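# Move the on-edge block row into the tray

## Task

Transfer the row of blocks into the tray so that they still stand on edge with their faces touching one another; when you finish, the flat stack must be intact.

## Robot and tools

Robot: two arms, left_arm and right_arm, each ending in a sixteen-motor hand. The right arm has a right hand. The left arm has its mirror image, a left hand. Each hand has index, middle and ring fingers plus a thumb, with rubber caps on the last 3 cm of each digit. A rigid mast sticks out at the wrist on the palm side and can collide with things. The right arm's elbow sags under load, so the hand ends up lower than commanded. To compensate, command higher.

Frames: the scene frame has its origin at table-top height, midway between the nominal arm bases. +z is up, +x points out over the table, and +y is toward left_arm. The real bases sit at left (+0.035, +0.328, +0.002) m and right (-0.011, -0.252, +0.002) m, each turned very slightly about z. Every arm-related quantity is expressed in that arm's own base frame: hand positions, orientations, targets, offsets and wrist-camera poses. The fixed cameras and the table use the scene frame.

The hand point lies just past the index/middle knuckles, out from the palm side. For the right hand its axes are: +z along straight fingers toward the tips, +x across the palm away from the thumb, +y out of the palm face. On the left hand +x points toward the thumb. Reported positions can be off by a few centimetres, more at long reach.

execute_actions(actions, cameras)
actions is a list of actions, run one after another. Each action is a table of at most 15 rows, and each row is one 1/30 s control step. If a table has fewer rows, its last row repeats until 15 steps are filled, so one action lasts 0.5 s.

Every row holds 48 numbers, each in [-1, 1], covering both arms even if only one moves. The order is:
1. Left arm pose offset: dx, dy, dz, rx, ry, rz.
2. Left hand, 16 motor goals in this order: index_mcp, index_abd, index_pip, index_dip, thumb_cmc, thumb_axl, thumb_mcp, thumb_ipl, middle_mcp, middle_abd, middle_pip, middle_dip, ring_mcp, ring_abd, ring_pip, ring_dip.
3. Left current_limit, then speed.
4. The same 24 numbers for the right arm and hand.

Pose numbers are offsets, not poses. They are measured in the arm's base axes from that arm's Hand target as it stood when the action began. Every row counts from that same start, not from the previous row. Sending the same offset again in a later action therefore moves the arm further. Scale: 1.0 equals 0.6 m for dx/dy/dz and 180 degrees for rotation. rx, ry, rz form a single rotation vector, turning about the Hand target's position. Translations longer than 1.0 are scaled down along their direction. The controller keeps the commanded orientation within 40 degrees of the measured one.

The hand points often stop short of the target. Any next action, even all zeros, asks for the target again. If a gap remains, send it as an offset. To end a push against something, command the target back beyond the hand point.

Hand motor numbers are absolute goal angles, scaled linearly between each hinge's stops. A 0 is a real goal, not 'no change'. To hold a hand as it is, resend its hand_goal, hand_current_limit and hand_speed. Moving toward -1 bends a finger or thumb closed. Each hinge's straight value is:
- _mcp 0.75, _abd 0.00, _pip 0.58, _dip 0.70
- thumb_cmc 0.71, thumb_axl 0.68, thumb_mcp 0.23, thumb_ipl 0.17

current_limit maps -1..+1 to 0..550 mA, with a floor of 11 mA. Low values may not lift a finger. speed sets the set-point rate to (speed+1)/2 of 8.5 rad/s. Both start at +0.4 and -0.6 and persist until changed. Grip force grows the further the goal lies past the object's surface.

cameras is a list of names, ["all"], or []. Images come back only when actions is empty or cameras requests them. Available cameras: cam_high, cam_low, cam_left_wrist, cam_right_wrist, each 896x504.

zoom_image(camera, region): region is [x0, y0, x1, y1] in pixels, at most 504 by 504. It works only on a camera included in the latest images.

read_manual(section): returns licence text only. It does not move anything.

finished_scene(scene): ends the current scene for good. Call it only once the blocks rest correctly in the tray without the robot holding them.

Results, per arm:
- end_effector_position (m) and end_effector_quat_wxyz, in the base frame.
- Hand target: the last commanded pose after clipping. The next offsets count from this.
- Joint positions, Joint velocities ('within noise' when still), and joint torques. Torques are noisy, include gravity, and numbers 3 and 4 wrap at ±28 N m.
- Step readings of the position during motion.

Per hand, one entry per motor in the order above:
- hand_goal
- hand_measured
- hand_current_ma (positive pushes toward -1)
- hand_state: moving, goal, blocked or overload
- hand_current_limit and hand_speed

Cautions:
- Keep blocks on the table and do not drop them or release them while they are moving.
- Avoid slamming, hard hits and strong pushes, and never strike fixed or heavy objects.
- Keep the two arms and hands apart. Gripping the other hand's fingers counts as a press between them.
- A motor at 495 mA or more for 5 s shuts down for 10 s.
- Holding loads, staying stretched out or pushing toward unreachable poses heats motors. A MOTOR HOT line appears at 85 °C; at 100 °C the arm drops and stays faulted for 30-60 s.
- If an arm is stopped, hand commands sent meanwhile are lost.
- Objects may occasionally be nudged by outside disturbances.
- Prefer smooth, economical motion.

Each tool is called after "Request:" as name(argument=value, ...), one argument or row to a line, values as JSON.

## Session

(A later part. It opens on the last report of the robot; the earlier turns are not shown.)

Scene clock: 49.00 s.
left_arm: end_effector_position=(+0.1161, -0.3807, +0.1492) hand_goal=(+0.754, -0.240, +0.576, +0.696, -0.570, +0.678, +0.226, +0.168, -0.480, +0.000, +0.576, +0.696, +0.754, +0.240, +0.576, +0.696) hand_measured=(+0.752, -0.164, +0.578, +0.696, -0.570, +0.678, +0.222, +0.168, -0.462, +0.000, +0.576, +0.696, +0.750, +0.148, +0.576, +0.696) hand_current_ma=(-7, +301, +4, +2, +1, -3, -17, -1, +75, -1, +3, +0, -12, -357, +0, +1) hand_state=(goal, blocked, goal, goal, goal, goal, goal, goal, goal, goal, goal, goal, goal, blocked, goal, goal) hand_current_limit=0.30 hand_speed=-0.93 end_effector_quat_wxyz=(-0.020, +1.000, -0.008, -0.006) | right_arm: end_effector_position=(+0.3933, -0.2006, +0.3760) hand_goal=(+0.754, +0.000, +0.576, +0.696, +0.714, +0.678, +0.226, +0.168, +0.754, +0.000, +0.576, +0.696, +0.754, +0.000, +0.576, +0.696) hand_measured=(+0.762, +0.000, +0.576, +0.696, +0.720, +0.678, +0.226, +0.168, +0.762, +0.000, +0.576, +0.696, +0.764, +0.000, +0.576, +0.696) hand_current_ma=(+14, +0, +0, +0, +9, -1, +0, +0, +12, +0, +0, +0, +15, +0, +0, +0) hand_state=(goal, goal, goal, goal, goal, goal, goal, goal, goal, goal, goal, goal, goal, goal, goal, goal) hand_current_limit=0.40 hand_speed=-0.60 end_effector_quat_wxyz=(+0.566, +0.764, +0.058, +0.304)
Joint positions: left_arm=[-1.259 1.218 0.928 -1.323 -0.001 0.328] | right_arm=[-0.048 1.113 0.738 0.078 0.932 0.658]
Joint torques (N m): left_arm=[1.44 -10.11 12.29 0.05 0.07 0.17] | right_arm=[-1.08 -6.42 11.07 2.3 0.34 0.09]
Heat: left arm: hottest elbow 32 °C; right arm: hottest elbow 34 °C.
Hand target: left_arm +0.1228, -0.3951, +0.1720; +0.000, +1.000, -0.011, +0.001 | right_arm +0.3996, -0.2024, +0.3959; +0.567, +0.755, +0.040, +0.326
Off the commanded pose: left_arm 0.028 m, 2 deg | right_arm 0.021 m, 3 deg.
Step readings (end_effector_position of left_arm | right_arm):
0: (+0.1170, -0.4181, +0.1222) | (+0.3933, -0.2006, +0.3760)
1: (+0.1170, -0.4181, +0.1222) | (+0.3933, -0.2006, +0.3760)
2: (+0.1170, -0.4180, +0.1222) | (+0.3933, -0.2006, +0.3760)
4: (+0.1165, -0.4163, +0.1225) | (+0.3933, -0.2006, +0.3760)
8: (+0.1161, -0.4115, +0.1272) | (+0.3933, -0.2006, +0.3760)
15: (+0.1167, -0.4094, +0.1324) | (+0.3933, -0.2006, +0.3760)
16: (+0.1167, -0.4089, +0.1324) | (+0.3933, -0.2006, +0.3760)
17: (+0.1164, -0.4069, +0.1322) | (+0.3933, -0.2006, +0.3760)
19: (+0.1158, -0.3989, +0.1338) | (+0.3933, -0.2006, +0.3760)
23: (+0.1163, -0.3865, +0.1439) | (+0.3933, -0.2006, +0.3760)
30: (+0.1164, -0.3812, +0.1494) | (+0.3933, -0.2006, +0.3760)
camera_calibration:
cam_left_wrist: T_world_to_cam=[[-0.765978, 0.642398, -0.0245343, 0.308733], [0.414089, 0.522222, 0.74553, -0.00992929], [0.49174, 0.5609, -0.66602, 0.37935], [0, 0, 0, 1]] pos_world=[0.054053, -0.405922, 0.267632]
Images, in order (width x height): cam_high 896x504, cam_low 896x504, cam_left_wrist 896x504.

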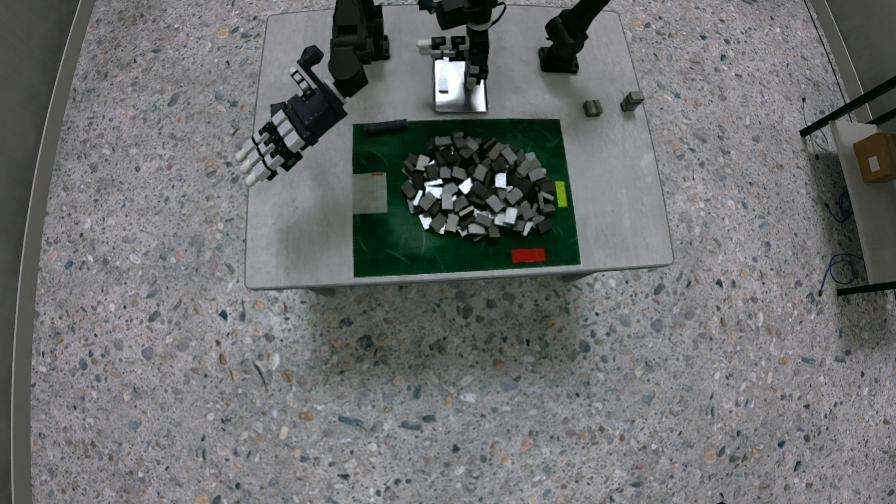

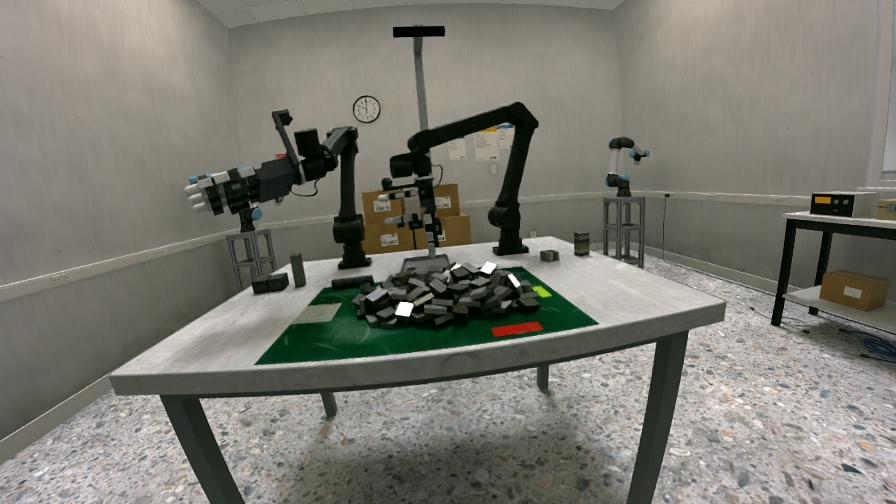

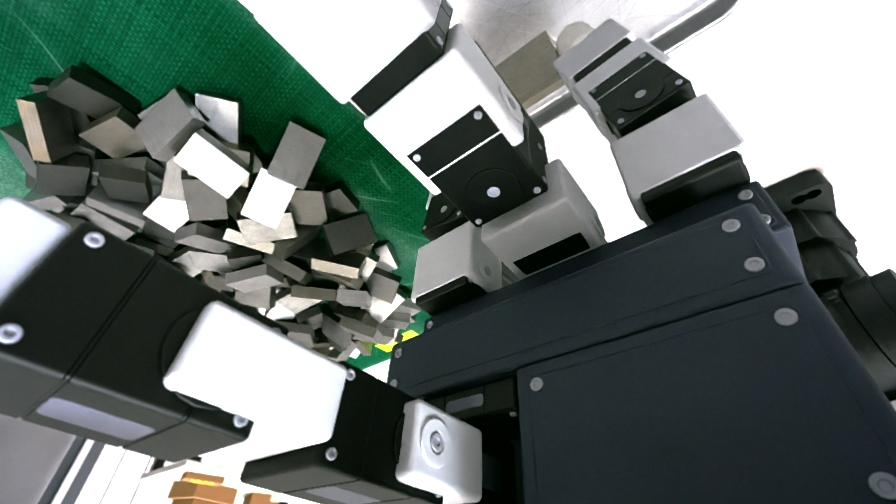

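Request:
execute_actions(
  actions=[
    [[-0.0068,-0.0448,-0.0533,0,0,0,0.754,-0.24,0.576,0.696,-0.57,0.678,0.226,0.168,-0.48,0,0.576,0.696,0.754,0.24,0.576,0.696,0.3,-0.93,0,0,0,0,0,0,0.754,0,0.576,0.696,0.714,0.678,0.226,0.168,0.754,0,0.576,0.696,0.754,0,0.576,0.696,0.4,-0.6]],
  ],
  cameras=["cam_left_wrist"],
)

Request:
zoom_image(
  camera="cam_left_wrist",
  region=[460, 0, 600, 120],
)

Scene clock: 50.93 s.
left_arm: end_effector_position=(+0.1145, -0.4025, +0.1224) hand_goal=(+0.754, -0.240, +0.576, +0.696, -0.570, +0.678, +0.226, +0.168, -0.480, +0.000, +0.576, +0.696, +0.754, +0.240, +0.576, +0.696) hand_measured=(+0.754, -0.164, +0.578, +0.696, -0.570, +0.678, +0.222, +0.168, -0.462, +0.000, +0.576, +0.696, +0.752, +0.148, +0.576, +0.696) hand_current_ma=(-3, +301, +4, +2, +1, -3, -17, -1, +75, -1, +3, +0, -8, -357, +0, +1) hand_state=(goal, blocked, goal, goal, goal, goal, goal, goal, goal, goal, goal, goal, goal, blocked, goal, goal) hand_current_limit=0.30 hand_speed=-0.93 end_effector_quat_wxyz=(-0.023, +1.000, -0.015, -0.007) | right_arm: end_effector_position=(+0.3933, -0.2006, +0.3760) hand_goal=(+0.754, +0.000, +0.576, +0.696, +0.714, +0.678, +0.226, +0.168, +0.754, +0.000, +0.576, +0.696, +0.754, +0.000, +0.576, +0.696) hand_measured=(+0.762, +0.000, +0.576, +0.696, +0.720, +0.678, +0.226, +0.168, +0.762, +0.000, +0.576, +0.696, +0.764, +0.000, +0.576, +0.696) hand_current_ma=(+14, +0, +0, +0, +9, -1, +0, +0, +12, +0, +0, +0, +15, +0, +0, +0) hand_state=(goal, goal, goal, goal, goal, goal, goal, goal, goal, goal, goal, goal, goal, goal, goal, goal) hand_current_limit=0.40 hand_speed=-0.60 end_effector_quat_wxyz=(+0.566, +0.764, +0.058, +0.304)
Joint positions: left_arm=[-1.281 1.303 0.928 -1.244 -0.001 0.32] | right_arm=[-0.048 1.113 0.738 0.078 0.932 0.658]
Joint torques (N m): left_arm=[0.32 -10.52 11.58 0.83 0.11 -0.07] | right_arm=[-1.08 -6.42 11.06 2.29 0.34 0.08]
Heat: left arm: hottest elbow 32 °C; right arm: hottest elbow 34 °C.
Hand target: left_arm +0.1186, -0.4220, +0.1400; +0.000, +1.000, -0.011, +0.000 | right_arm +0.3996, -0.2024, +0.3959; +0.567, +0.755, +0.040, +0.326
Off the commanded pose: left_arm 0.027 m, 3 deg | right_arm 0.021 m, 3 deg.
Step readings (end_effector_position of left_arm | right_arm):
0: (+0.1161, -0.3807, +0.1492) | (+0.3933, -0.2006, +0.3760)
1: (+0.1161, -0.3807, +0.1492) | (+0.3933, -0.2006, +0.3760)
2: (+0.1163, -0.3813, +0.1490) | (+0.3933, -0.2006, +0.3760)
4: (+0.1171, -0.3865, +0.1462) | (+0.3933, -0.2006, +0.3760)
8: (+0.1158, -0.3983, +0.1318) | (+0.3933, -0.2006, +0.3760)
15: (+0.1143, -0.4024, +0.1224) | (+0.3933, -0.2006, +0.3760)
camera_calibration:
cam_left_wrist: T_world_to_cam=[[-0.757368, 0.652685, -0.0198806, 0.323477], [0.421991, 0.512453, 0.747874, 0.0170349], [0.498315, 0.558027, -0.663543, 0.372318], [0, 0, 0, 1]] pos_world=[0.0522712, -0.427621, 0.24074]
Images, in order (width x height): cam_left_wrist 896x504.

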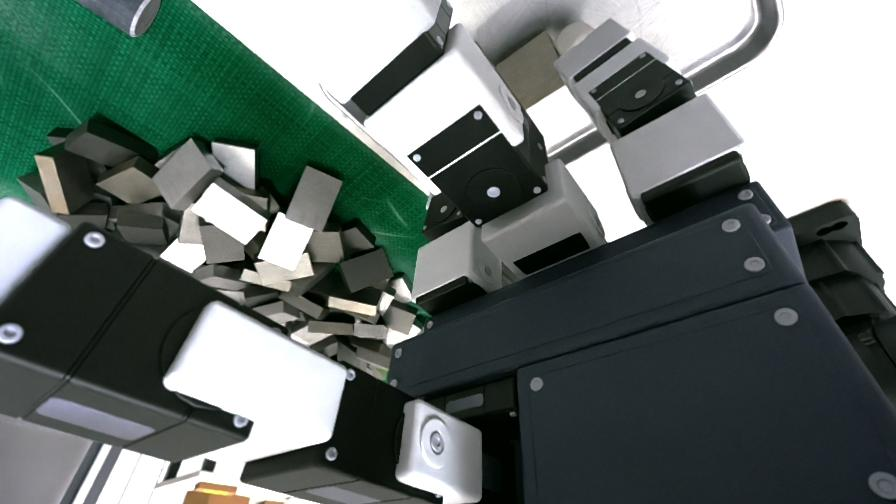

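Scaled by 3.600.

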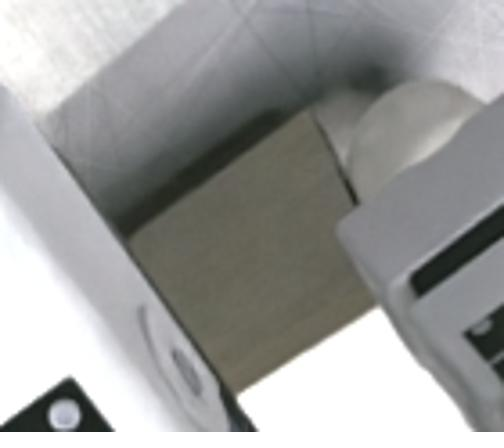

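Request:
execute_actions(
  actions=[
    [[0,-0.0083,-0.01,0,0,0,0.754,-0.24,0.576,0.696,-0.57,0.678,0.226,0.168,-0.48,0,0.576,0.696,0.754,0.24,0.576,0.696,0.3,-0.93,0,0,0,0,0,0,0.754,0,0.576,0.696,0.714,0.678,0.226,0.168,0.754,0,0.576,0.696,0.754,0,0.576,0.696,0.4,-0.6]],
  ],
  cameras=["cam_left_wrist"],
)

Request:
zoom_image(
  camera="cam_left_wrist",
  region=[460, 0, 600, 120],
)

Scene clock: 52.00 s.
left_arm: end_effector_position=(+0.1155, -0.4069, +0.1196) hand_goal=(+0.754, -0.240, +0.576, +0.696, -0.570, +0.678, +0.226, +0.168, -0.480, +0.000, +0.576, +0.696, +0.754, +0.240, +0.576, +0.696) hand_measured=(+0.754, -0.164, +0.578, +0.696, -0.570, +0.678, +0.222, +0.168, -0.462, +0.000, +0.576, +0.696, +0.752, +0.148, +0.576, +0.696) hand_current_ma=(-3, +301, +4, +2, +1, -3, -17, -1, +75, -1, +3, +0, -8, -357, +0, +1) hand_state=(goal, blocked, goal, goal, goal, goal, goal, goal, goal, goal, goal, goal, goal, blocked, goal, goal) hand_current_limit=0.30 hand_speed=-0.93 end_effector_quat_wxyz=(-0.019, +1.000, -0.013, -0.006) | right_arm: end_effector_position=(+0.3933, -0.2006, +0.3760) hand_goal=(+0.754, +0.000, +0.576, +0.696, +0.714, +0.678, +0.226, +0.168, +0.754, +0.000, +0.576, +0.696, +0.754, +0.000, +0.576, +0.696) hand_measured=(+0.762, +0.000, +0.576, +0.696, +0.720, +0.678, +0.226, +0.168, +0.762, +0.000, +0.576, +0.696, +0.764, +0.000, +0.576, +0.696) hand_current_ma=(+14, +0, +0, +0, +9, -1, +0, +0, +12, +0, +0, +0, +15, +0, +0, +0) hand_state=(goal, goal, goal, goal, goal, goal, goal, goal, goal, goal, goal, goal, goal, goal, goal, goal) hand_current_limit=0.40 hand_speed=-0.60 end_effector_quat_wxyz=(+0.566, +0.764, +0.058, +0.304)
Joint positions: left_arm=[-1.282 1.314 0.928 -1.226 -0.001 0.315] | right_arm=[-0.048 1.113 0.738 0.078 0.932 0.658]
Joint torques (N m): left_arm=[0.32 -10.17 11.59 0.9 0.13 -0.11] | right_arm=[-1.03 -6.48 11.04 2.3 0.33 0.09]
Heat: left arm: hottest elbow 32 °C; right arm: hottest elbow 34 °C.
Hand target: left_arm +0.1187, -0.4269, +0.1340; +0.000, +1.000, -0.011, +0.000 | right_arm +0.3996, -0.2024, +0.3959; +0.567, +0.755, +0.040, +0.326
Off the commanded pose: left_arm 0.025 m, 2 deg | right_arm 0.021 m, 3 deg.
Step readings (end_effector_position of left_arm | right_arm):
0: (+0.1145, -0.4025, +0.1224) | (+0.3933, -0.2006, +0.3760)
1: (+0.1145, -0.4025, +0.1224) | (+0.3933, -0.2006, +0.3760)
2: (+0.1146, -0.4029, +0.1225) | (+0.3933, -0.2006, +0.3760)
4: (+0.1151, -0.4042, +0.1228) | (+0.3933, -0.2006, +0.3760)
8: (+0.1154, -0.4063, +0.1215) | (+0.3933, -0.2006, +0.3760)
15: (+0.1155, -0.4069, +0.1196) | (+0.3933, -0.2006, +0.3760)
camera_calibration:
cam_left_wrist: T_world_to_cam=[[-0.759085, 0.650458, -0.0263442, 0.327114], [0.418877, 0.519007, 0.7451, 0.0243512], [0.498329, 0.55456, -0.666432, 0.371315], [0, 0, 0, 1]] pos_world=[0.0530699, -0.431329, 0.23793]
Images, in order (width x height): cam_left_wrist 896x504.

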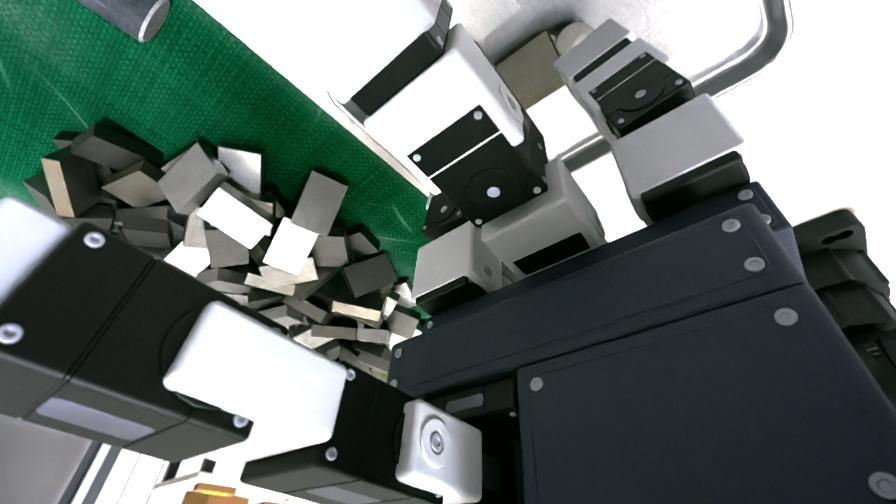

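Scaled by 3.600.

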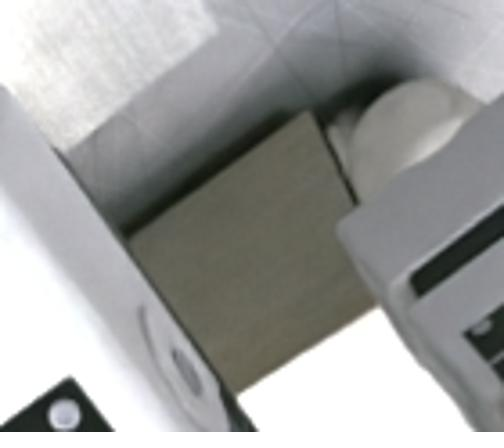

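Request:
execute_actions(
  actions=[
    [[0,0,0,0,0,0,0.754,-0.13,0.576,0.696,-0.57,0.678,0.226,0.168,-0.48,0,0.576,0.696,0.754,0.115,0.576,0.696,0.3,-0.95,0,0,0,0,0,0,0.754,0,0.576,0.696,0.714,0.678,0.226,0.168,0.754,0,0.576,0.696,0.754,0,0.576,0.696,0.4,-0.6]],
    [[0,0,0,0,0,0,0.754,-0.05,0.576,0.696,-0.57,0.678,0.226,0.168,-0.48,0,0.576,0.696,0.754,0.05,0.576,0.696,0.3,-0.93,0,0,0,0,0,0,0.754,0,0.576,0.696,0.714,0.678,0.226,0.168,0.754,0,0.576,0.696,0.754,0,0.576,0.696,0.4,-0.6]],
  ],
  cameras=["cam_left_wrist","cam_high"],
)

Request:
zoom_image(
  camera="cam_left_wrist",
  region=[460, 0, 600, 120],
)

Request:
zoom_image(
  camera="cam_high",
  region=[420, 40, 500, 120],
)

Scene clock: 53.87 s.
left_arm: end_effector_position=(+0.1156, -0.4070, +0.1196) hand_goal=(+0.754, -0.050, +0.576, +0.696, -0.570, +0.678, +0.226, +0.168, -0.480, +0.000, +0.576, +0.696, +0.754, +0.050, +0.576, +0.696) hand_measured=(+0.754, -0.054, +0.578, +0.696, -0.570, +0.678, +0.222, +0.168, -0.462, +0.000, +0.576, +0.696, +0.752, +0.054, +0.576, +0.696) hand_current_ma=(-3, -10, +4, +2, +1, -3, -17, -1, +75, -1, +3, +0, -7, +11, +0, +1) hand_state=(goal, goal, goal, goal, goal, goal, goal, goal, goal, goal, goal, goal, goal, goal, goal, goal) hand_current_limit=0.30 hand_speed=-0.93 end_effector_quat_wxyz=(-0.019, +1.000, -0.013, -0.005) | right_arm: end_effector_position=(+0.3933, -0.2006, +0.3760) hand_goal=(+0.754, +0.000, +0.576, +0.696, +0.714, +0.678, +0.226, +0.168, +0.754, +0.000, +0.576, +0.696, +0.754, +0.000, +0.576, +0.696) hand_measured=(+0.762, +0.000, +0.576, +0.696, +0.720, +0.678, +0.226, +0.168, +0.762, +0.000, +0.576, +0.696, +0.764, +0.000, +0.576, +0.696) hand_current_ma=(+14, +0, +0, +0, +9, -1, +0, +0, +12, +0, +0, +0, +15, +0, +0, +0) hand_state=(goal, goal, goal, goal, goal, goal, goal, goal, goal, goal, goal, goal, goal, goal, goal, goal) hand_current_limit=0.40 hand_speed=-0.60 end_effector_quat_wxyz=(+0.566, +0.764, +0.058, +0.304)
Joint positions: left_arm=[-1.282 1.314 0.928 -1.225 -0.001 0.315] | right_arm=[-0.048 1.113 0.738 0.078 0.932 0.658]
Joint torques (N m): left_arm=[0.26 -9.93 11.6 0.95 0.11 -0.11] | right_arm=[-1.08 -6.48 11.04 2.29 0.33 0.09]
Heat: left arm: hottest elbow 32 °C; right arm: hottest elbow 35 °C.
Hand target: left_arm +0.1187, -0.4270, +0.1340; +0.000, +1.000, -0.011, +0.000 | right_arm +0.3996, -0.2024, +0.3959; +0.567, +0.755, +0.040, +0.326
Off the commanded pose: left_arm 0.025 m, 2 deg | right_arm 0.021 m, 3 deg.
Step readings (end_effector_position of left_arm | right_arm):
0: (+0.1156, -0.4070, +0.1196) | (+0.3933, -0.2006, +0.3760)
1: (+0.1156, -0.4070, +0.1196) | (+0.3933, -0.2006, +0.3760)
2: (+0.1156, -0.4070, +0.1196) | (+0.3933, -0.2006, +0.3760)
4: (+0.1156, -0.4070, +0.1196) | (+0.3933, -0.2006, +0.3760)
8: (+0.1156, -0.4070, +0.1196) | (+0.3933, -0.2006, +0.3760)
15: (+0.1156, -0.4070, +0.1196) | (+0.3933, -0.2006, +0.3760)
16: (+0.1156, -0.4070, +0.1196) | (+0.3933, -0.2006, +0.3760)
17: (+0.1156, -0.4070, +0.1196) | (+0.3933, -0.2006, +0.3760)
19: (+0.1156, -0.4070, +0.1196) | (+0.3933, -0.2006, +0.3760)
23: (+0.1156, -0.4070, +0.1196) | (+0.3933, -0.2006, +0.3760)
30: (+0.1156, -0.4070, +0.1196) | (+0.3933, -0.2006, +0.3760)
camera_calibration:
cam_left_wrist: T_world_to_cam=[[-0.759323, 0.650164, -0.0267526, 0.327173], [0.418539, 0.519463, 0.744972, 0.0245549], [0.498251, 0.554477, -0.666559, 0.371264], [0, 0, 0, 1]] pos_world=[0.0531695, -0.431329, 0.23793]
Images, in order (width x height): cam_high 896x504, cam_left_wrist 896x504.

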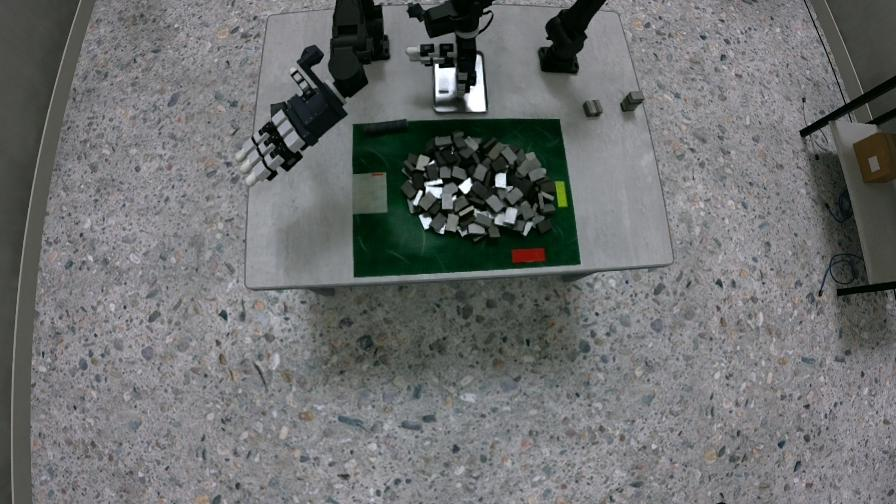

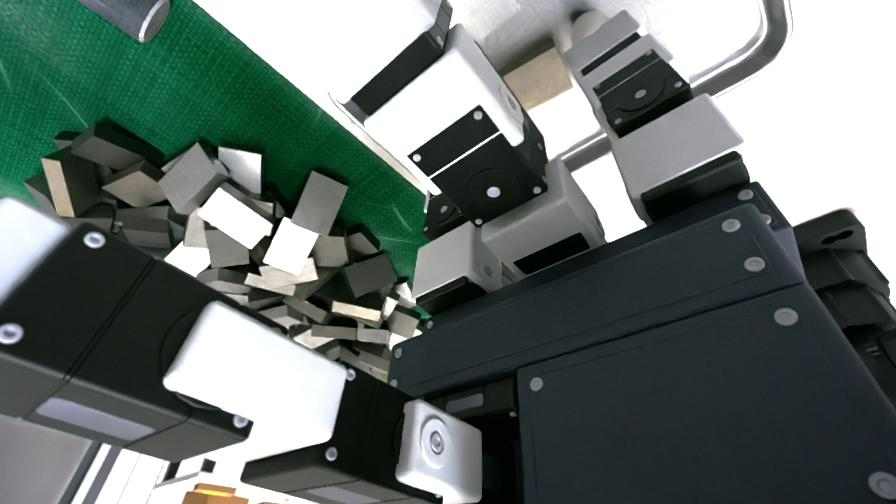

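Scaled by 3.600.

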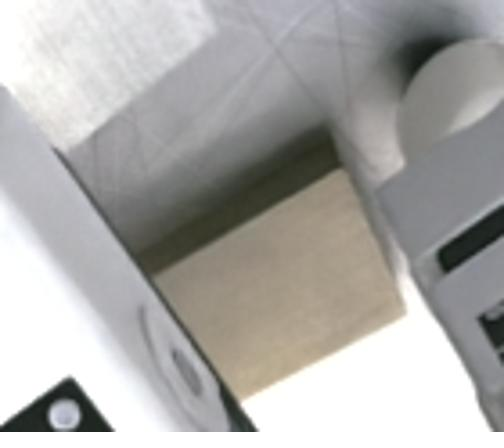

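Scaled by 6.300.

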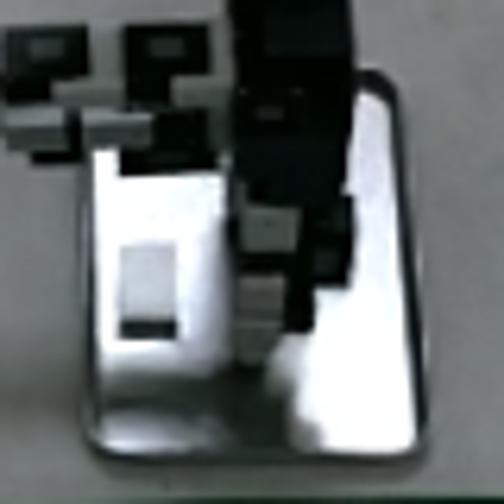

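Request:
execute_actions(
  actions=[
    [[-0.0103,0.024,0.005,0,0,-0.037,0.754,-0.03,0.576,0.696,-0.57,0.678,0.226,0.168,-0.48,0,0.576,0.696,0.754,0.03,0.576,0.696,0.3,-0.93,0,0,0,0,0,0,0.754,0,0.576,0.696,0.714,0.678,0.226,0.168,0.754,0,0.576,0.696,0.754,0,0.576,0.696,0.4,-0.6]],
  ],
  cameras=["cam_left_wrist"],
)

Request:
zoom_image(
  camera="cam_left_wrist",
  region=[460, 0, 600, 120],
)

Scene clock: 55.47 s.
left_arm: end_effector_position=(+0.1088, -0.4081, +0.1289) hand_goal=(+0.754, -0.030, +0.576, +0.696, -0.570, +0.678, +0.226, +0.168, -0.480, +0.000, +0.576, +0.696, +0.754, +0.030, +0.576, +0.696) hand_measured=(+0.754, -0.034, +0.578, +0.696, -0.570, +0.678, +0.222, +0.168, -0.462, +0.000, +0.576, +0.696, +0.752, +0.034, +0.576, +0.696) hand_current_ma=(-3, -10, +4, +2, +1, -3, -17, -1, +75, -1, +3, +0, -7, +11, +0, +1) hand_state=(goal, goal, goal, goal, goal, goal, goal, goal, goal, goal, goal, goal, goal, goal, goal, goal) hand_current_limit=0.30 hand_speed=-0.93 end_effector_quat_wxyz=(-0.008, +0.998, -0.067, -0.002) | right_arm: end_effector_position=(+0.3933, -0.2006, +0.3760) hand_goal=(+0.754, +0.000, +0.576, +0.696, +0.714, +0.678, +0.226, +0.168, +0.754, +0.000, +0.576, +0.696, +0.754, +0.000, +0.576, +0.696) hand_measured=(+0.762, +0.000, +0.576, +0.696, +0.720, +0.678, +0.226, +0.168, +0.762, +0.000, +0.576, +0.696, +0.764, +0.000, +0.576, +0.696) hand_current_ma=(+14, +0, +0, +0, +9, -1, +0, +0, +12, +0, +0, +0, +15, +0, +0, +0) hand_state=(goal, goal, goal, goal, goal, goal, goal, goal, goal, goal, goal, goal, goal, goal, goal, goal) hand_current_limit=0.40 hand_speed=-0.60 end_effector_quat_wxyz=(+0.566, +0.764, +0.058, +0.304)
Joint positions: left_arm=[-1.275 1.29 0.928 -1.225 -0.002 0.429] | right_arm=[-0.048 1.113 0.738 0.078 0.932 0.658]
Joint torques (N m): left_arm=[1.14 -11.34 9.55 0.47 0.18 0.19] | right_arm=[-0.97 -6.53 11.07 2.3 0.34 0.09]
Heat: left arm: hottest elbow 32 °C; right arm: hottest elbow 35 °C.
Hand target: left_arm +0.1125, -0.4126, +0.1370; +0.000, +0.998, -0.069, +0.000 | right_arm +0.3996, -0.2024, +0.3959; +0.567, +0.755, +0.040, +0.326
Off the commanded pose: left_arm 0.010 m, 1 deg | right_arm 0.021 m, 3 deg.
Step readings (end_effector_position of left_arm | right_arm):
0: (+0.1156, -0.4070, +0.1196) | (+0.3933, -0.2006, +0.3760)
1: (+0.1155, -0.4070, +0.1196) | (+0.3933, -0.2006, +0.3760)
2: (+0.1152, -0.4071, +0.1196) | (+0.3933, -0.2006, +0.3760)
4: (+0.1135, -0.4075, +0.1201) | (+0.3933, -0.2006, +0.3760)
8: (+0.1110, -0.4080, +0.1248) | (+0.3933, -0.2006, +0.3760)
15: (+0.1095, -0.4081, +0.1289) | (+0.3933, -0.2006, +0.3760)
camera_calibration:
cam_left_wrist: T_world_to_cam=[[-0.685565, 0.726572, -0.0457691, 0.348579], [0.468984, 0.488852, 0.73558, 0.0042527], [0.556826, 0.482823, -0.67589, 0.347059], [0, 0, 0, 1]] pos_world=[0.0437278, -0.422915, 0.2474]
Images, in order (width x height): cam_left_wrist 896x504.

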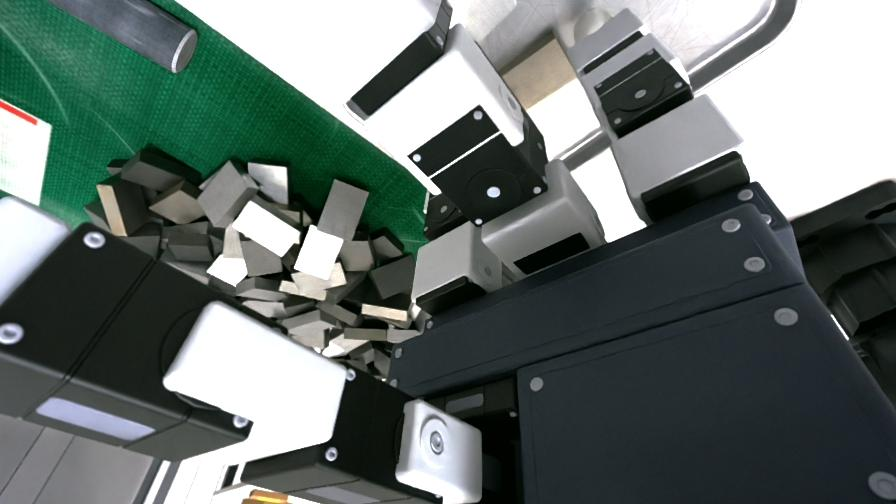

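Scaled by 3.600.

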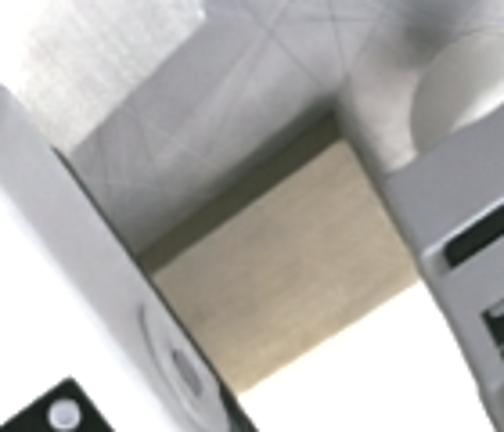

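Request:
execute_actions(
  actions=[
    [[0,0.031,-0.003,0,0,0,0.754,-0.03,0.576,0.696,-0.57,0.678,0.226,0.168,-0.48,0,0.576,0.696,0.754,0.03,0.576,0.696,0.3,-0.93,0,0,0,0,0,0,0.754,0,0.576,0.696,0.714,0.678,0.226,0.168,0.754,0,0.576,0.696,0.754,0,0.576,0.696,0.4,-0.6]],
    [[0,0,-0.009,0,0,0,0.754,-0.03,0.576,0.696,-0.57,0.678,0.226,0.168,-0.48,0,0.576,0.696,0.754,0.03,0.576,0.696,0.3,-0.93,0,0,0,0,0,0,0.754,0,0.576,0.696,0.714,0.678,0.226,0.168,0.754,0,0.576,0.696,0.754,0,0.576,0.696,0.4,-0.6]],
  ],
  cameras=["cam_left_wrist"],
)

Request:
zoom_image(
  camera="cam_left_wrist",
  region=[460, 0, 600, 120],
)

Scene clock: 56.90 s.
left_arm: end_effector_position=(+0.1112, -0.3957, +0.1343) hand_goal=(+0.754, -0.030, +0.576, +0.696, -0.570, +0.678, +0.226, +0.168, -0.480, +0.000, +0.576, +0.696, +0.754, +0.030, +0.576, +0.696) hand_measured=(+0.754, -0.034, +0.578, +0.696, -0.570, +0.678, +0.222, +0.168, -0.462, +0.000, +0.576, +0.696, +0.752, +0.034, +0.576, +0.696) hand_current_ma=(-3, -10, +4, +2, +1, -3, -17, -1, +75, -1, +3, +0, -7, +11, +0, +1) hand_state=(goal, goal, goal, goal, goal, goal, goal, goal, goal, goal, goal, goal, goal, goal, goal, goal) hand_current_limit=0.30 hand_speed=-0.93 end_effector_quat_wxyz=(+0.001, +0.998, -0.066, +0.001) | right_arm: end_effector_position=(+0.3933, -0.2006, +0.3760) hand_goal=(+0.754, +0.000, +0.576, +0.696, +0.714, +0.678, +0.226, +0.168, +0.754, +0.000, +0.576, +0.696, +0.754, +0.000, +0.576, +0.696) hand_measured=(+0.762, +0.000, +0.576, +0.696, +0.720, +0.678, +0.226, +0.168, +0.762, +0.000, +0.576, +0.696, +0.764, +0.000, +0.576, +0.696) hand_current_ma=(+14, +0, +0, +0, +9, -1, +0, +0, +12, +0, +0, +0, +15, +0, +0, +0) hand_state=(goal, goal, goal, goal, goal, goal, goal, goal, goal, goal, goal, goal, goal, goal, goal, goal) hand_current_limit=0.40 hand_speed=-0.60 end_effector_quat_wxyz=(+0.566, +0.764, +0.058, +0.304)
Joint positions: left_arm=[-1.257 1.243 0.898 -1.223 -0.002 0.447] | right_arm=[-0.048 1.113 0.738 0.078 0.932 0.658]
Joint torques (N m): left_arm=[1.32 -10.17 7.73 1.06 0.19 0.16] | right_arm=[-1.03 -6.48 11.07 2.32 0.33 0.09]
Heat: left arm: hottest elbow 32 °C; right arm: hottest elbow 35 °C.
Hand target: left_arm +0.1125, -0.3941, +0.1300; +0.000, +0.998, -0.069, +0.001 | right_arm +0.3996, -0.2024, +0.3959; +0.567, +0.755, +0.040, +0.326
Off the commanded pose: left_arm 0.005 m, 0 deg | right_arm 0.021 m, 3 deg.
Step readings (end_effector_position of left_arm | right_arm):
0: (+0.1087, -0.4081, +0.1289) | (+0.3933, -0.2006, +0.3760)
1: (+0.1088, -0.4081, +0.1289) | (+0.3933, -0.2006, +0.3760)
2: (+0.1089, -0.4081, +0.1294) | (+0.3933, -0.2006, +0.3760)
4: (+0.1101, -0.4068, +0.1316) | (+0.3933, -0.2006, +0.3760)
8: (+0.1120, -0.4013, +0.1372) | (+0.3933, -0.2006, +0.3760)
15: (+0.1126, -0.3995, +0.1395) | (+0.3933, -0.2006, +0.3760)
16: (+0.1125, -0.3992, +0.1392) | (+0.3933, -0.2006, +0.3760)
17: (+0.1124, -0.3990, +0.1388) | (+0.3933, -0.2006, +0.3760)
19: (+0.1120, -0.3979, +0.1375) | (+0.3933, -0.2006, +0.3760)
23: (+0.1112, -0.3954, +0.1344) | (+0.3933, -0.2006, +0.3760)
30: (+0.1112, -0.3956, +0.1342) | (+0.3933, -0.2006, +0.3760)
camera_calibration:
cam_left_wrist: T_world_to_cam=[[-0.685529, 0.725331, -0.0628028, 0.343335], [0.464678, 0.502317, 0.729213, -0.000250268], [0.560468, 0.470714, -0.681399, 0.338911], [0, 0, 0, 1]] pos_world=[0.0455341, -0.408436, 0.252678]
Images, in order (width x height): cam_left_wrist 896x504.

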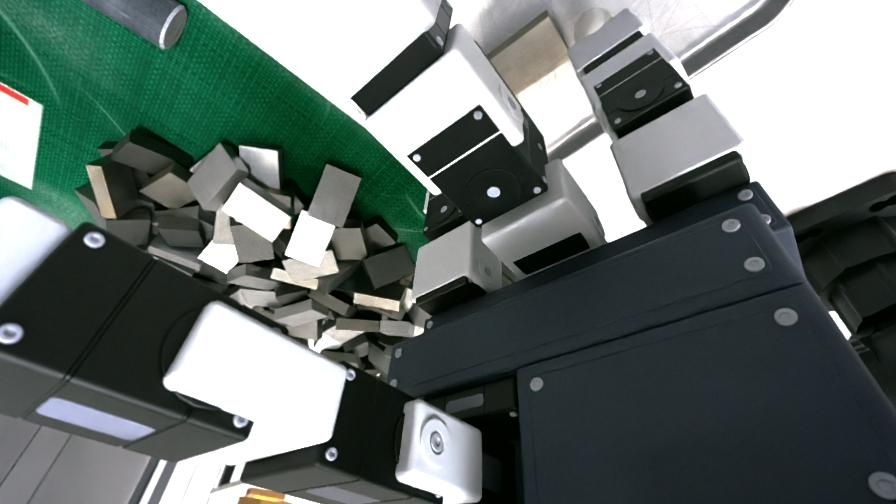

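Scaled by 3.600.

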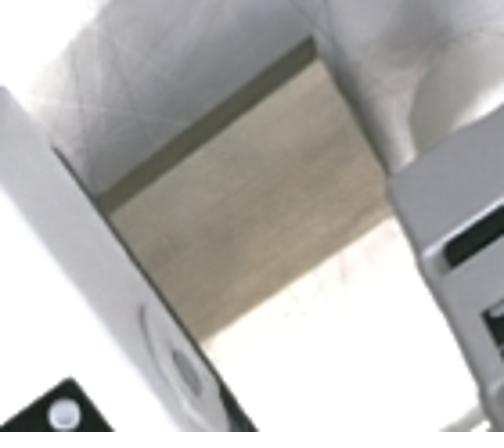

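Request:
execute_actions(
  actions=[
    [[-0.0045,0.0127,-0.019,0,0,0,0.754,-0.05,0.576,0.696,-0.57,0.678,0.226,0.168,-0.48,0,0.576,0.696,0.754,0.05,0.576,0.696,0.3,-0.93,0,0,0,0,0,0,0.754,0,0.576,0.696,0.714,0.678,0.226,0.168,0.754,0,0.576,0.696,0.754,0,0.576,0.696,0.4,-0.6]],
  ],
  cameras=["cam_left_wrist"],
)

Request:
zoom_image(
  camera="cam_left_wrist",
  region=[460, 0, 600, 120],
)

Scene clock: 57.87 s.
left_arm: end_effector_position=(+0.1082, -0.3870, +0.1185) hand_goal=(+0.754, -0.050, +0.576, +0.696, -0.570, +0.678, +0.226, +0.168, -0.480, +0.000, +0.576, +0.696, +0.754, +0.050, +0.576, +0.696) hand_measured=(+0.754, -0.046, +0.578, +0.696, -0.570, +0.678, +0.222, +0.168, -0.462, +0.000, +0.576, +0.696, +0.754, +0.048, +0.576, +0.696) hand_current_ma=(-3, +11, +4, +2, +1, -3, -17, -1, +75, -1, +3, +0, +3, -8, +1, +1) hand_state=(goal, goal, goal, goal, goal, goal, goal, goal, goal, goal, goal, goal, goal, goal, goal, goal) hand_current_limit=0.30 hand_speed=-0.93 end_effector_quat_wxyz=(-0.005, +0.998, -0.067, -0.001) | right_arm: end_effector_position=(+0.3933, -0.2006, +0.3760) hand_goal=(+0.754, +0.000, +0.576, +0.696, +0.714, +0.678, +0.226, +0.168, +0.754, +0.000, +0.576, +0.696, +0.754, +0.000, +0.576, +0.696) hand_measured=(+0.762, +0.000, +0.576, +0.696, +0.720, +0.678, +0.226, +0.168, +0.762, +0.000, +0.576, +0.696, +0.764, +0.000, +0.576, +0.696) hand_current_ma=(+14, +0, +0, +0, +9, -1, +0, +0, +12, +0, +0, +0, +15, +0, +0, +0) hand_state=(goal, goal, goal, goal, goal, goal, goal, goal, goal, goal, goal, goal, goal, goal, goal, goal) hand_current_limit=0.40 hand_speed=-0.60 end_effector_quat_wxyz=(+0.566, +0.764, +0.058, +0.304)
Joint positions: left_arm=[-1.257 1.242 0.856 -1.195 -0.002 0.447] | right_arm=[-0.048 1.113 0.738 0.078 0.932 0.658]
Joint torques (N m): left_arm=[1.38 -10.34 7.66 1.1 0.16 0.16] | right_arm=[-1.08 -6.36 11.06 2.32 0.33 0.09]
Heat: left arm: hottest elbow 32 °C; right arm: hottest elbow 35 °C.
Hand target: left_arm +0.1098, -0.3863, +0.1184; +0.000, +0.998, -0.069, +0.000 | right_arm +0.3996, -0.2024, +0.3959; +0.567, +0.755, +0.040, +0.326
Off the commanded pose: left_arm 0.002 m, 1 deg | right_arm 0.021 m, 3 deg.
Step readings (end_effector_position of left_arm | right_arm):
0: (+0.1112, -0.3957, +0.1343) | (+0.3933, -0.2006, +0.3760)
1: (+0.1112, -0.3957, +0.1341) | (+0.3933, -0.2006, +0.3760)
2: (+0.1112, -0.3956, +0.1333) | (+0.3933, -0.2006, +0.3760)
4: (+0.1109, -0.3946, +0.1300) | (+0.3933, -0.2006, +0.3760)
8: (+0.1087, -0.3879, +0.1201) | (+0.3933, -0.2006, +0.3760)
15: (+0.1082, -0.3869, +0.1185) | (+0.3933, -0.2006, +0.3760)
camera_calibration:
cam_left_wrist: T_world_to_cam=[[-0.685218, 0.726558, -0.0509, 0.332991], [0.468303, 0.493024, 0.733225, 0.00376998], [0.557825, 0.478582, -0.678078, 0.328734], [0, 0, 0, 1]] pos_world=[0.0430297, -0.401122, 0.237092]
Images, in order (width x height): cam_left_wrist 896x504.

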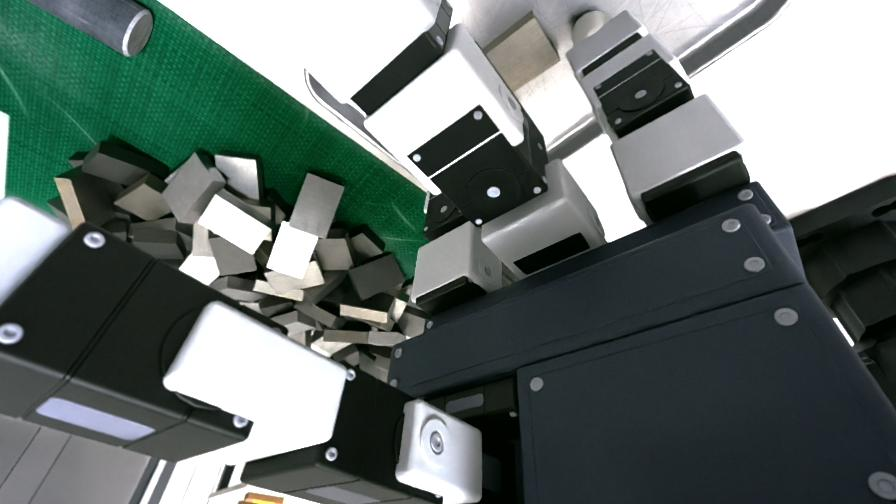

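Scaled by 3.600.

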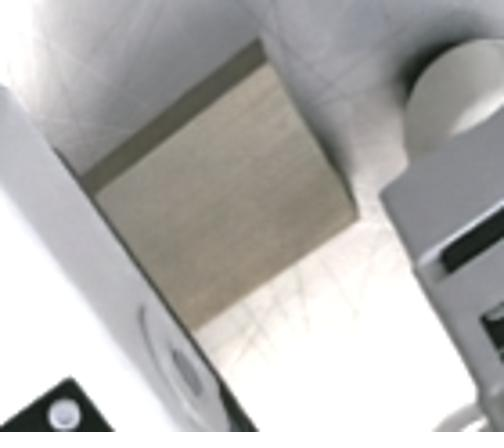

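Request:
execute_actions(
  actions=[
    [[0,-0.006,0.002,0,0,0,0.754,-0.05,0.576,0.696,-0.57,0.678,0.226,0.168,-0.48,0,0.576,0.696,0.754,0.05,0.576,0.696,0.3,-0.93,0,0,0,0,0,0,0.754,0,0.576,0.696,0.714,0.678,0.226,0.168,0.754,0,0.576,0.696,0.754,0,0.576,0.696,0.4,-0.6]],
  ],
  cameras=["cam_left_wrist"],
)

Request:
zoom_image(
  camera="cam_left_wrist",
  region=[460, 0, 600, 120],
)

Scene clock: 60.67 s.
left_arm: end_effector_position=(+0.1082, -0.3870, +0.1185) hand_goal=(+0.754, -0.050, +0.576, +0.696, -0.570, +0.678, +0.226, +0.168, -0.480, +0.000, +0.576, +0.696, +0.754, +0.050, +0.576, +0.696) hand_measured=(+0.754, -0.046, +0.578, +0.696, -0.570, +0.678, +0.222, +0.168, -0.462, +0.000, +0.576, +0.696, +0.754, +0.048, +0.576, +0.696) hand_current_ma=(-3, +11, +4, +2, +1, -3, -17, -1, +75, -1, +3, +0, +3, -8, +1, +1) hand_state=(goal, goal, goal, goal, goal, goal, goal, goal, goal, goal, goal, goal, goal, goal, goal, goal) hand_current_limit=0.30 hand_speed=-0.93 end_effector_quat_wxyz=(-0.005, +0.998, -0.067, -0.001) | right_arm: end_effector_position=(+0.3933, -0.2006, +0.3760) hand_goal=(+0.754, +0.000, +0.576, +0.696, +0.714, +0.678, +0.226, +0.168, +0.754, +0.000, +0.576, +0.696, +0.754, +0.000, +0.576, +0.696) hand_measured=(+0.762, +0.000, +0.576, +0.696, +0.720, +0.678, +0.226, +0.168, +0.762, +0.000, +0.576, +0.696, +0.764, +0.000, +0.576, +0.696) hand_current_ma=(+14, +0, +0, +0, +9, -1, +0, +0, +12, +0, +0, +0, +15, +0, +0, +0) hand_state=(goal, goal, goal, goal, goal, goal, goal, goal, goal, goal, goal, goal, goal, goal, goal, goal) hand_current_limit=0.40 hand_speed=-0.60 end_effector_quat_wxyz=(+0.566, +0.764, +0.058, +0.304)
Joint positions: left_arm=[-1.257 1.242 0.856 -1.195 -0.002 0.447] | right_arm=[-0.048 1.113 0.738 0.078 0.932 0.658]
Joint torques (N m): left_arm=[1.2 -10.17 8.5 0.99 0.18 0.12] | right_arm=[-1.08 -6.42 11.06 2.32 0.33 0.09]
Heat: left arm: hottest elbow 32 °C; right arm: hottest elbow 35 °C.
Hand target: left_arm +0.1098, -0.3899, +0.1196; +0.000, +0.998, -0.069, +0.000 | right_arm +0.3996, -0.2024, +0.3959; +0.567, +0.755, +0.040, +0.326
Off the commanded pose: left_arm 0.003 m, 1 deg | right_arm 0.021 m, 3 deg.
Step readings (end_effector_position of left_arm | right_arm):
0: (+0.1082, -0.3870, +0.1185) | (+0.3933, -0.2006, +0.3760)
1: (+0.1082, -0.3870, +0.1185) | (+0.3933, -0.2006, +0.3760)
2: (+0.1082, -0.3870, +0.1185) | (+0.3933, -0.2006, +0.3760)
4: (+0.1082, -0.3870, +0.1185) | (+0.3933, -0.2006, +0.3760)
8: (+0.1082, -0.3870, +0.1185) | (+0.3933, -0.2006, +0.3760)
15: (+0.1082, -0.3870, +0.1185) | (+0.3933, -0.2006, +0.3760)
camera_calibration:
cam_left_wrist: T_world_to_cam=[[-0.685218, 0.726558, -0.0509, 0.332991], [0.468303, 0.493024, 0.733225, 0.00376998], [0.557825, 0.478582, -0.678078, 0.328734], [0, 0, 0, 1]] pos_world=[0.0430297, -0.401122, 0.237092]
Images, in order (width x height): cam_left_wrist 896x504.

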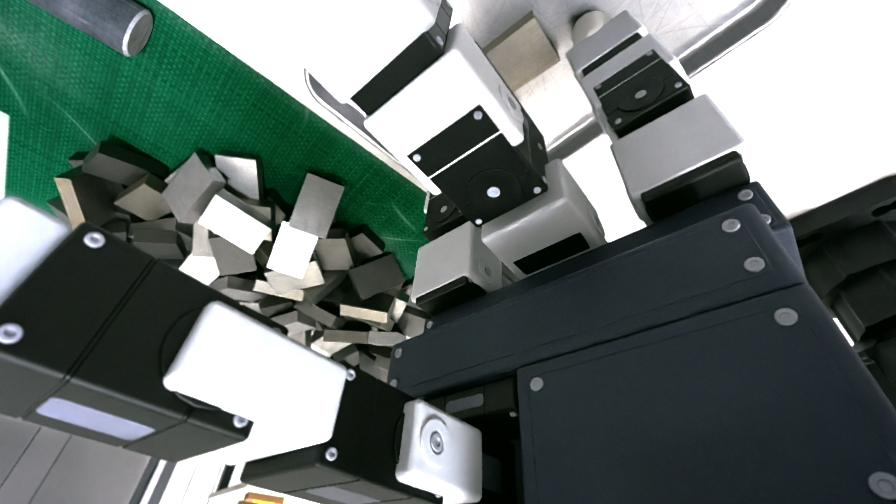

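Scaled by 3.600.

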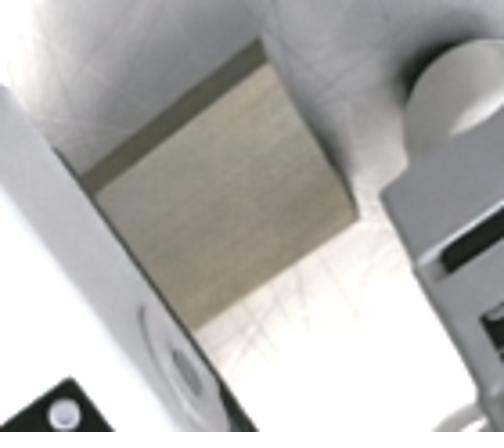

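Request:
execute_actions(
  actions=[
    [[0,-0.006,0,0,0,0,0.754,-0.05,0.576,0.696,-0.57,0.678,0.226,0.168,-0.48,0,0.576,0.696,0.754,0.05,0.576,0.696,0.3,-0.93,0,0,0,0,0,0,0.754,0,0.576,0.696,0.714,0.678,0.226,0.168,0.754,0,0.576,0.696,0.754,0,0.576,0.696,0.4,-0.6]],
  ],
)

Scene clock: 61.50 s.
left_arm: end_effector_position=(+0.1082, -0.3870, +0.1185) hand_goal=(+0.754, -0.050, +0.576, +0.696, -0.570, +0.678, +0.226, +0.168, -0.480, +0.000, +0.576, +0.696, +0.754, +0.050, +0.576, +0.696) hand_measured=(+0.754, -0.046, +0.578, +0.696, -0.570, +0.678, +0.222, +0.168, -0.462, +0.000, +0.576, +0.696, +0.754, +0.048, +0.576, +0.696) hand_current_ma=(-3, +11, +4, +2, +1, -3, -17, -1, +75, -1, +3, +0, +3, -8, +1, +1) hand_state=(goal, goal, goal, goal, goal, goal, goal, goal, goal, goal, goal, goal, goal, goal, goal, goal) hand_current_limit=0.30 hand_speed=-0.93 end_effector_quat_wxyz=(-0.005, +0.998, -0.067, -0.001) | right_arm: end_effector_position=(+0.3933, -0.2006, +0.3760) hand_goal=(+0.754, +0.000, +0.576, +0.696, +0.714, +0.678, +0.226, +0.168, +0.754, +0.000, +0.576, +0.696, +0.754, +0.000, +0.576, +0.696) hand_measured=(+0.762, +0.000, +0.576, +0.696, +0.720, +0.678, +0.226, +0.168, +0.762, +0.000, +0.576, +0.696, +0.764, +0.000, +0.576, +0.696) hand_current_ma=(+14, +0, +0, +0, +9, -1, +0, +0, +12, +0, +0, +0, +15, +0, +0, +0) hand_state=(goal, goal, goal, goal, goal, goal, goal, goal, goal, goal, goal, goal, goal, goal, goal, goal) hand_current_limit=0.40 hand_speed=-0.60 end_effector_quat_wxyz=(+0.566, +0.764, +0.058, +0.304)
Joint positions: left_arm=[-1.257 1.242 0.856 -1.195 -0.002 0.447] | right_arm=[-0.048 1.113 0.738 0.078 0.932 0.658]
Joint torques (N m): left_arm=[1.08 -9 8.98 1.09 0.19 0.07] | right_arm=[-1.08 -6.48 11.07 2.29 0.34 0.09]
Heat: left arm: hottest elbow 32 °C; right arm: hottest elbow 35 °C.
Hand target: left_arm +0.1098, -0.3935, +0.1196; +0.000, +0.998, -0.069, +0.000 | right_arm +0.3996, -0.2024, +0.3959; +0.567, +0.755, +0.040, +0.326
Off the commanded pose: left_arm 0.007 m, 1 deg | right_arm 0.021 m, 3 deg.
Step readings (end_effector_position of left_arm | right_arm):
0: (+0.1082, -0.3870, +0.1185) | (+0.3933, -0.2006, +0.3760)
1: (+0.1082, -0.3870, +0.1185) | (+0.3933, -0.2006, +0.3760)
2: (+0.1082, -0.3870, +0.1185) | (+0.3933, -0.2006, +0.3760)
4: (+0.1082, -0.3870, +0.1185) | (+0.3933, -0.2006, +0.3760)
8: (+0.1082, -0.3870, +0.1185) | (+0.3933, -0.2006, +0.3760)
15: (+0.1082, -0.3870, +0.1185) | (+0.3933, -0.2006, +0.3760)

Request:
execute_actions(
  actions=[
    [[0,0.002,0,-0.008,0,0,0.754,-0.05,0.576,0.696,-0.57,0.678,0.226,0.168,-0.48,0,0.576,0.696,0.754,0.05,0.576,0.696,0.3,-0.93,0,0,0,0,0,0,0.754,0,0.576,0.696,0.714,0.678,0.226,0.168,0.754,0,0.576,0.696,0.754,0,0.576,0.696,0.4,-0.6]],
  ],
  cameras=["cam_left_wrist"],
)

Request:
zoom_image(
  camera="cam_left_wrist",
  region=[460, 0, 600, 120],
)

Scene clock: 62.40 s.
left_arm: end_effector_position=(+0.1089, -0.3927, +0.1206) hand_goal=(+0.754, -0.050, +0.576, +0.696, -0.570, +0.678, +0.226, +0.168, -0.480, +0.000, +0.576, +0.696, +0.754, +0.050, +0.576, +0.696) hand_measured=(+0.754, -0.046, +0.578, +0.696, -0.570, +0.678, +0.222, +0.168, -0.462, +0.000, +0.576, +0.696, +0.762, +0.048, +0.582, +0.698) hand_current_ma=(-3, +11, +4, +2, +1, -3, -17, -1, +75, -1, +3, +0, +36, -8, +20, +10) hand_state=(goal, goal, goal, goal, goal, goal, goal, goal, goal, goal, goal, goal, goal, goal, goal, goal) hand_current_limit=0.30 hand_speed=-0.93 end_effector_quat_wxyz=(+0.007, +0.998, -0.067, +0.000) | right_arm: end_effector_position=(+0.3933, -0.2006, +0.3760) hand_goal=(+0.754, +0.000, +0.576, +0.696, +0.714, +0.678, +0.226, +0.168, +0.754, +0.000, +0.576, +0.696, +0.754, +0.000, +0.576, +0.696) hand_measured=(+0.762, +0.000, +0.576, +0.696, +0.720, +0.678, +0.226, +0.168, +0.762, +0.000, +0.576, +0.696, +0.764, +0.000, +0.576, +0.696) hand_current_ma=(+14, +0, +0, +0, +9, -1, +0, +0, +12, +0, +0, +0, +15, +0, +0, +0) hand_state=(goal, goal, goal, goal, goal, goal, goal, goal, goal, goal, goal, goal, goal, goal, goal, goal) hand_current_limit=0.40 hand_speed=-0.60 end_effector_quat_wxyz=(+0.566, +0.764, +0.058, +0.304)
Joint positions: left_arm=[-1.257 1.242 0.856 -1.172 0.005 0.447] | right_arm=[-0.048 1.113 0.738 0.078 0.932 0.658]
Joint torques (N m): left_arm=[1.08 -10.52 7.51 1.37 0.24 0.14] | right_arm=[-1.08 -6.48 11.07 2.3 0.33 0.09]
Heat: left arm: hottest elbow 32 °C; right arm: hottest elbow 35 °C.
Hand target: left_arm +0.1098, -0.3923, +0.1196; +0.013, +0.998, -0.069, +0.001 | right_arm +0.3996, -0.2024, +0.3959; +0.567, +0.755, +0.040, +0.326
Off the commanded pose: left_arm 0.001 m, 1 deg | right_arm 0.021 m, 3 deg.
Step readings (end_effector_position of left_arm | right_arm):
0: (+0.1082, -0.3870, +0.1185) | (+0.3933, -0.2006, +0.3760)
1: (+0.1083, -0.3871, +0.1186) | (+0.3933, -0.2006, +0.3760)
2: (+0.1083, -0.3875, +0.1187) | (+0.3933, -0.2006, +0.3760)
4: (+0.1084, -0.3893, +0.1194) | (+0.3933, -0.2006, +0.3760)
8: (+0.1088, -0.3919, +0.1203) | (+0.3933, -0.2006, +0.3760)
15: (+0.1089, -0.3926, +0.1206) | (+0.3933, -0.2006, +0.3760)
camera_calibration:
cam_left_wrist: T_world_to_cam=[[-0.685167, 0.725133, -0.0687687, 0.339273], [0.467642, 0.510313, 0.721728, 0.012985], [0.558442, 0.462345, -0.688752, 0.327259], [0, 0, 0, 1]] pos_world=[0.0436308, -0.403951, 0.23936]
Images, in order (width x height): cam_left_wrist 896x504.

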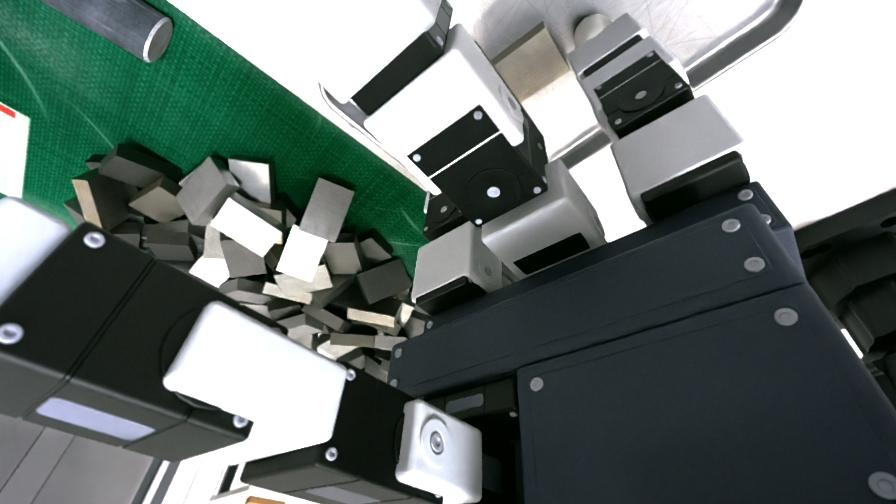

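Scaled by 3.600.

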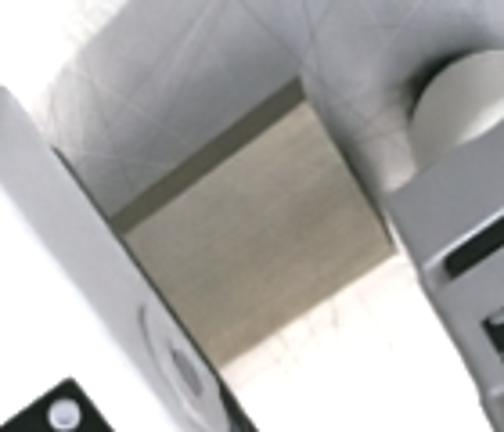

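Request:
execute_actions(
  actions=[
    [[0,0.003,0.005,0.008,0,0,0.754,-0.05,0.576,0.696,-0.57,0.678,0.226,0.168,-0.48,0,0.576,0.696,0.754,0.05,0.576,0.696,0.3,-0.93,0,0,0,0,0,0,0.754,0,0.576,0.696,0.714,0.678,0.226,0.168,0.754,0,0.576,0.696,0.754,0,0.576,0.696,0.4,-0.6]],
  ],
)

Scene clock: 63.23 s.
left_arm: end_effector_position=(+0.1087, -0.3903, +0.1197) hand_goal=(+0.754, -0.050, +0.576, +0.696, -0.570, +0.678, +0.226, +0.168, -0.480, +0.000, +0.576, +0.696, +0.754, +0.050, +0.576, +0.696) hand_measured=(+0.754, -0.046, +0.578, +0.696, -0.570, +0.678, +0.222, +0.168, -0.462, +0.000, +0.576, +0.696, +0.750, +0.050, +0.576, +0.698) hand_current_ma=(-3, +11, +4, +2, +1, -3, -17, -1, +75, -1, +3, +0, -12, -1, -2, +4) hand_state=(goal, goal, goal, goal, goal, goal, goal, goal, goal, goal, goal, goal, goal, goal, goal, goal) hand_current_limit=0.30 hand_speed=-0.93 end_effector_quat_wxyz=(+0.002, +0.998, -0.067, +0.000) | right_arm: end_effector_position=(+0.3933, -0.2006, +0.3760) hand_goal=(+0.754, +0.000, +0.576, +0.696, +0.714, +0.678, +0.226, +0.168, +0.754, +0.000, +0.576, +0.696, +0.754, +0.000, +0.576, +0.696) hand_measured=(+0.762, +0.000, +0.576, +0.696, +0.720, +0.678, +0.226, +0.168, +0.762, +0.000, +0.576, +0.696, +0.764, +0.000, +0.576, +0.696) hand_current_ma=(+14, +0, +0, +0, +9, -1, +0, +0, +12, +0, +0, +0, +15, +0, +0, +0) hand_state=(goal, goal, goal, goal, goal, goal, goal, goal, goal, goal, goal, goal, goal, goal, goal, goal) hand_current_limit=0.40 hand_speed=-0.60 end_effector_quat_wxyz=(+0.566, +0.764, +0.058, +0.304)
Joint positions: left_arm=[-1.257 1.242 0.856 -1.182 0.002 0.447] | right_arm=[-0.048 1.113 0.738 0.078 0.932 0.658]
Joint torques (N m): left_arm=[1.03 -10.17 9.03 0.12 0 0.09] | right_arm=[-1.08 -6.42 11.08 2.32 0.33 0.09]
Heat: left arm: hottest elbow 32 °C; right arm: hottest elbow 35 °C.
Hand target: left_arm +0.1098, -0.3905, +0.1226; +0.000, +0.998, -0.069, +0.000 | right_arm +0.3996, -0.2024, +0.3959; +0.567, +0.755, +0.040, +0.326
Off the commanded pose: left_arm 0.003 m, 0 deg | right_arm 0.021 m, 3 deg.
Step readings (end_effector_position of left_arm | right_arm):
0: (+0.1089, -0.3927, +0.1206) | (+0.3933, -0.2006, +0.3760)
1: (+0.1089, -0.3927, +0.1206) | (+0.3933, -0.2006, +0.3760)
2: (+0.1089, -0.3927, +0.1206) | (+0.3933, -0.2006, +0.3760)
4: (+0.1089, -0.3924, +0.1205) | (+0.3933, -0.2006, +0.3760)
8: (+0.1089, -0.3910, +0.1200) | (+0.3933, -0.2006, +0.3760)
15: (+0.1087, -0.3903, +0.1197) | (+0.3933, -0.2006, +0.3760)


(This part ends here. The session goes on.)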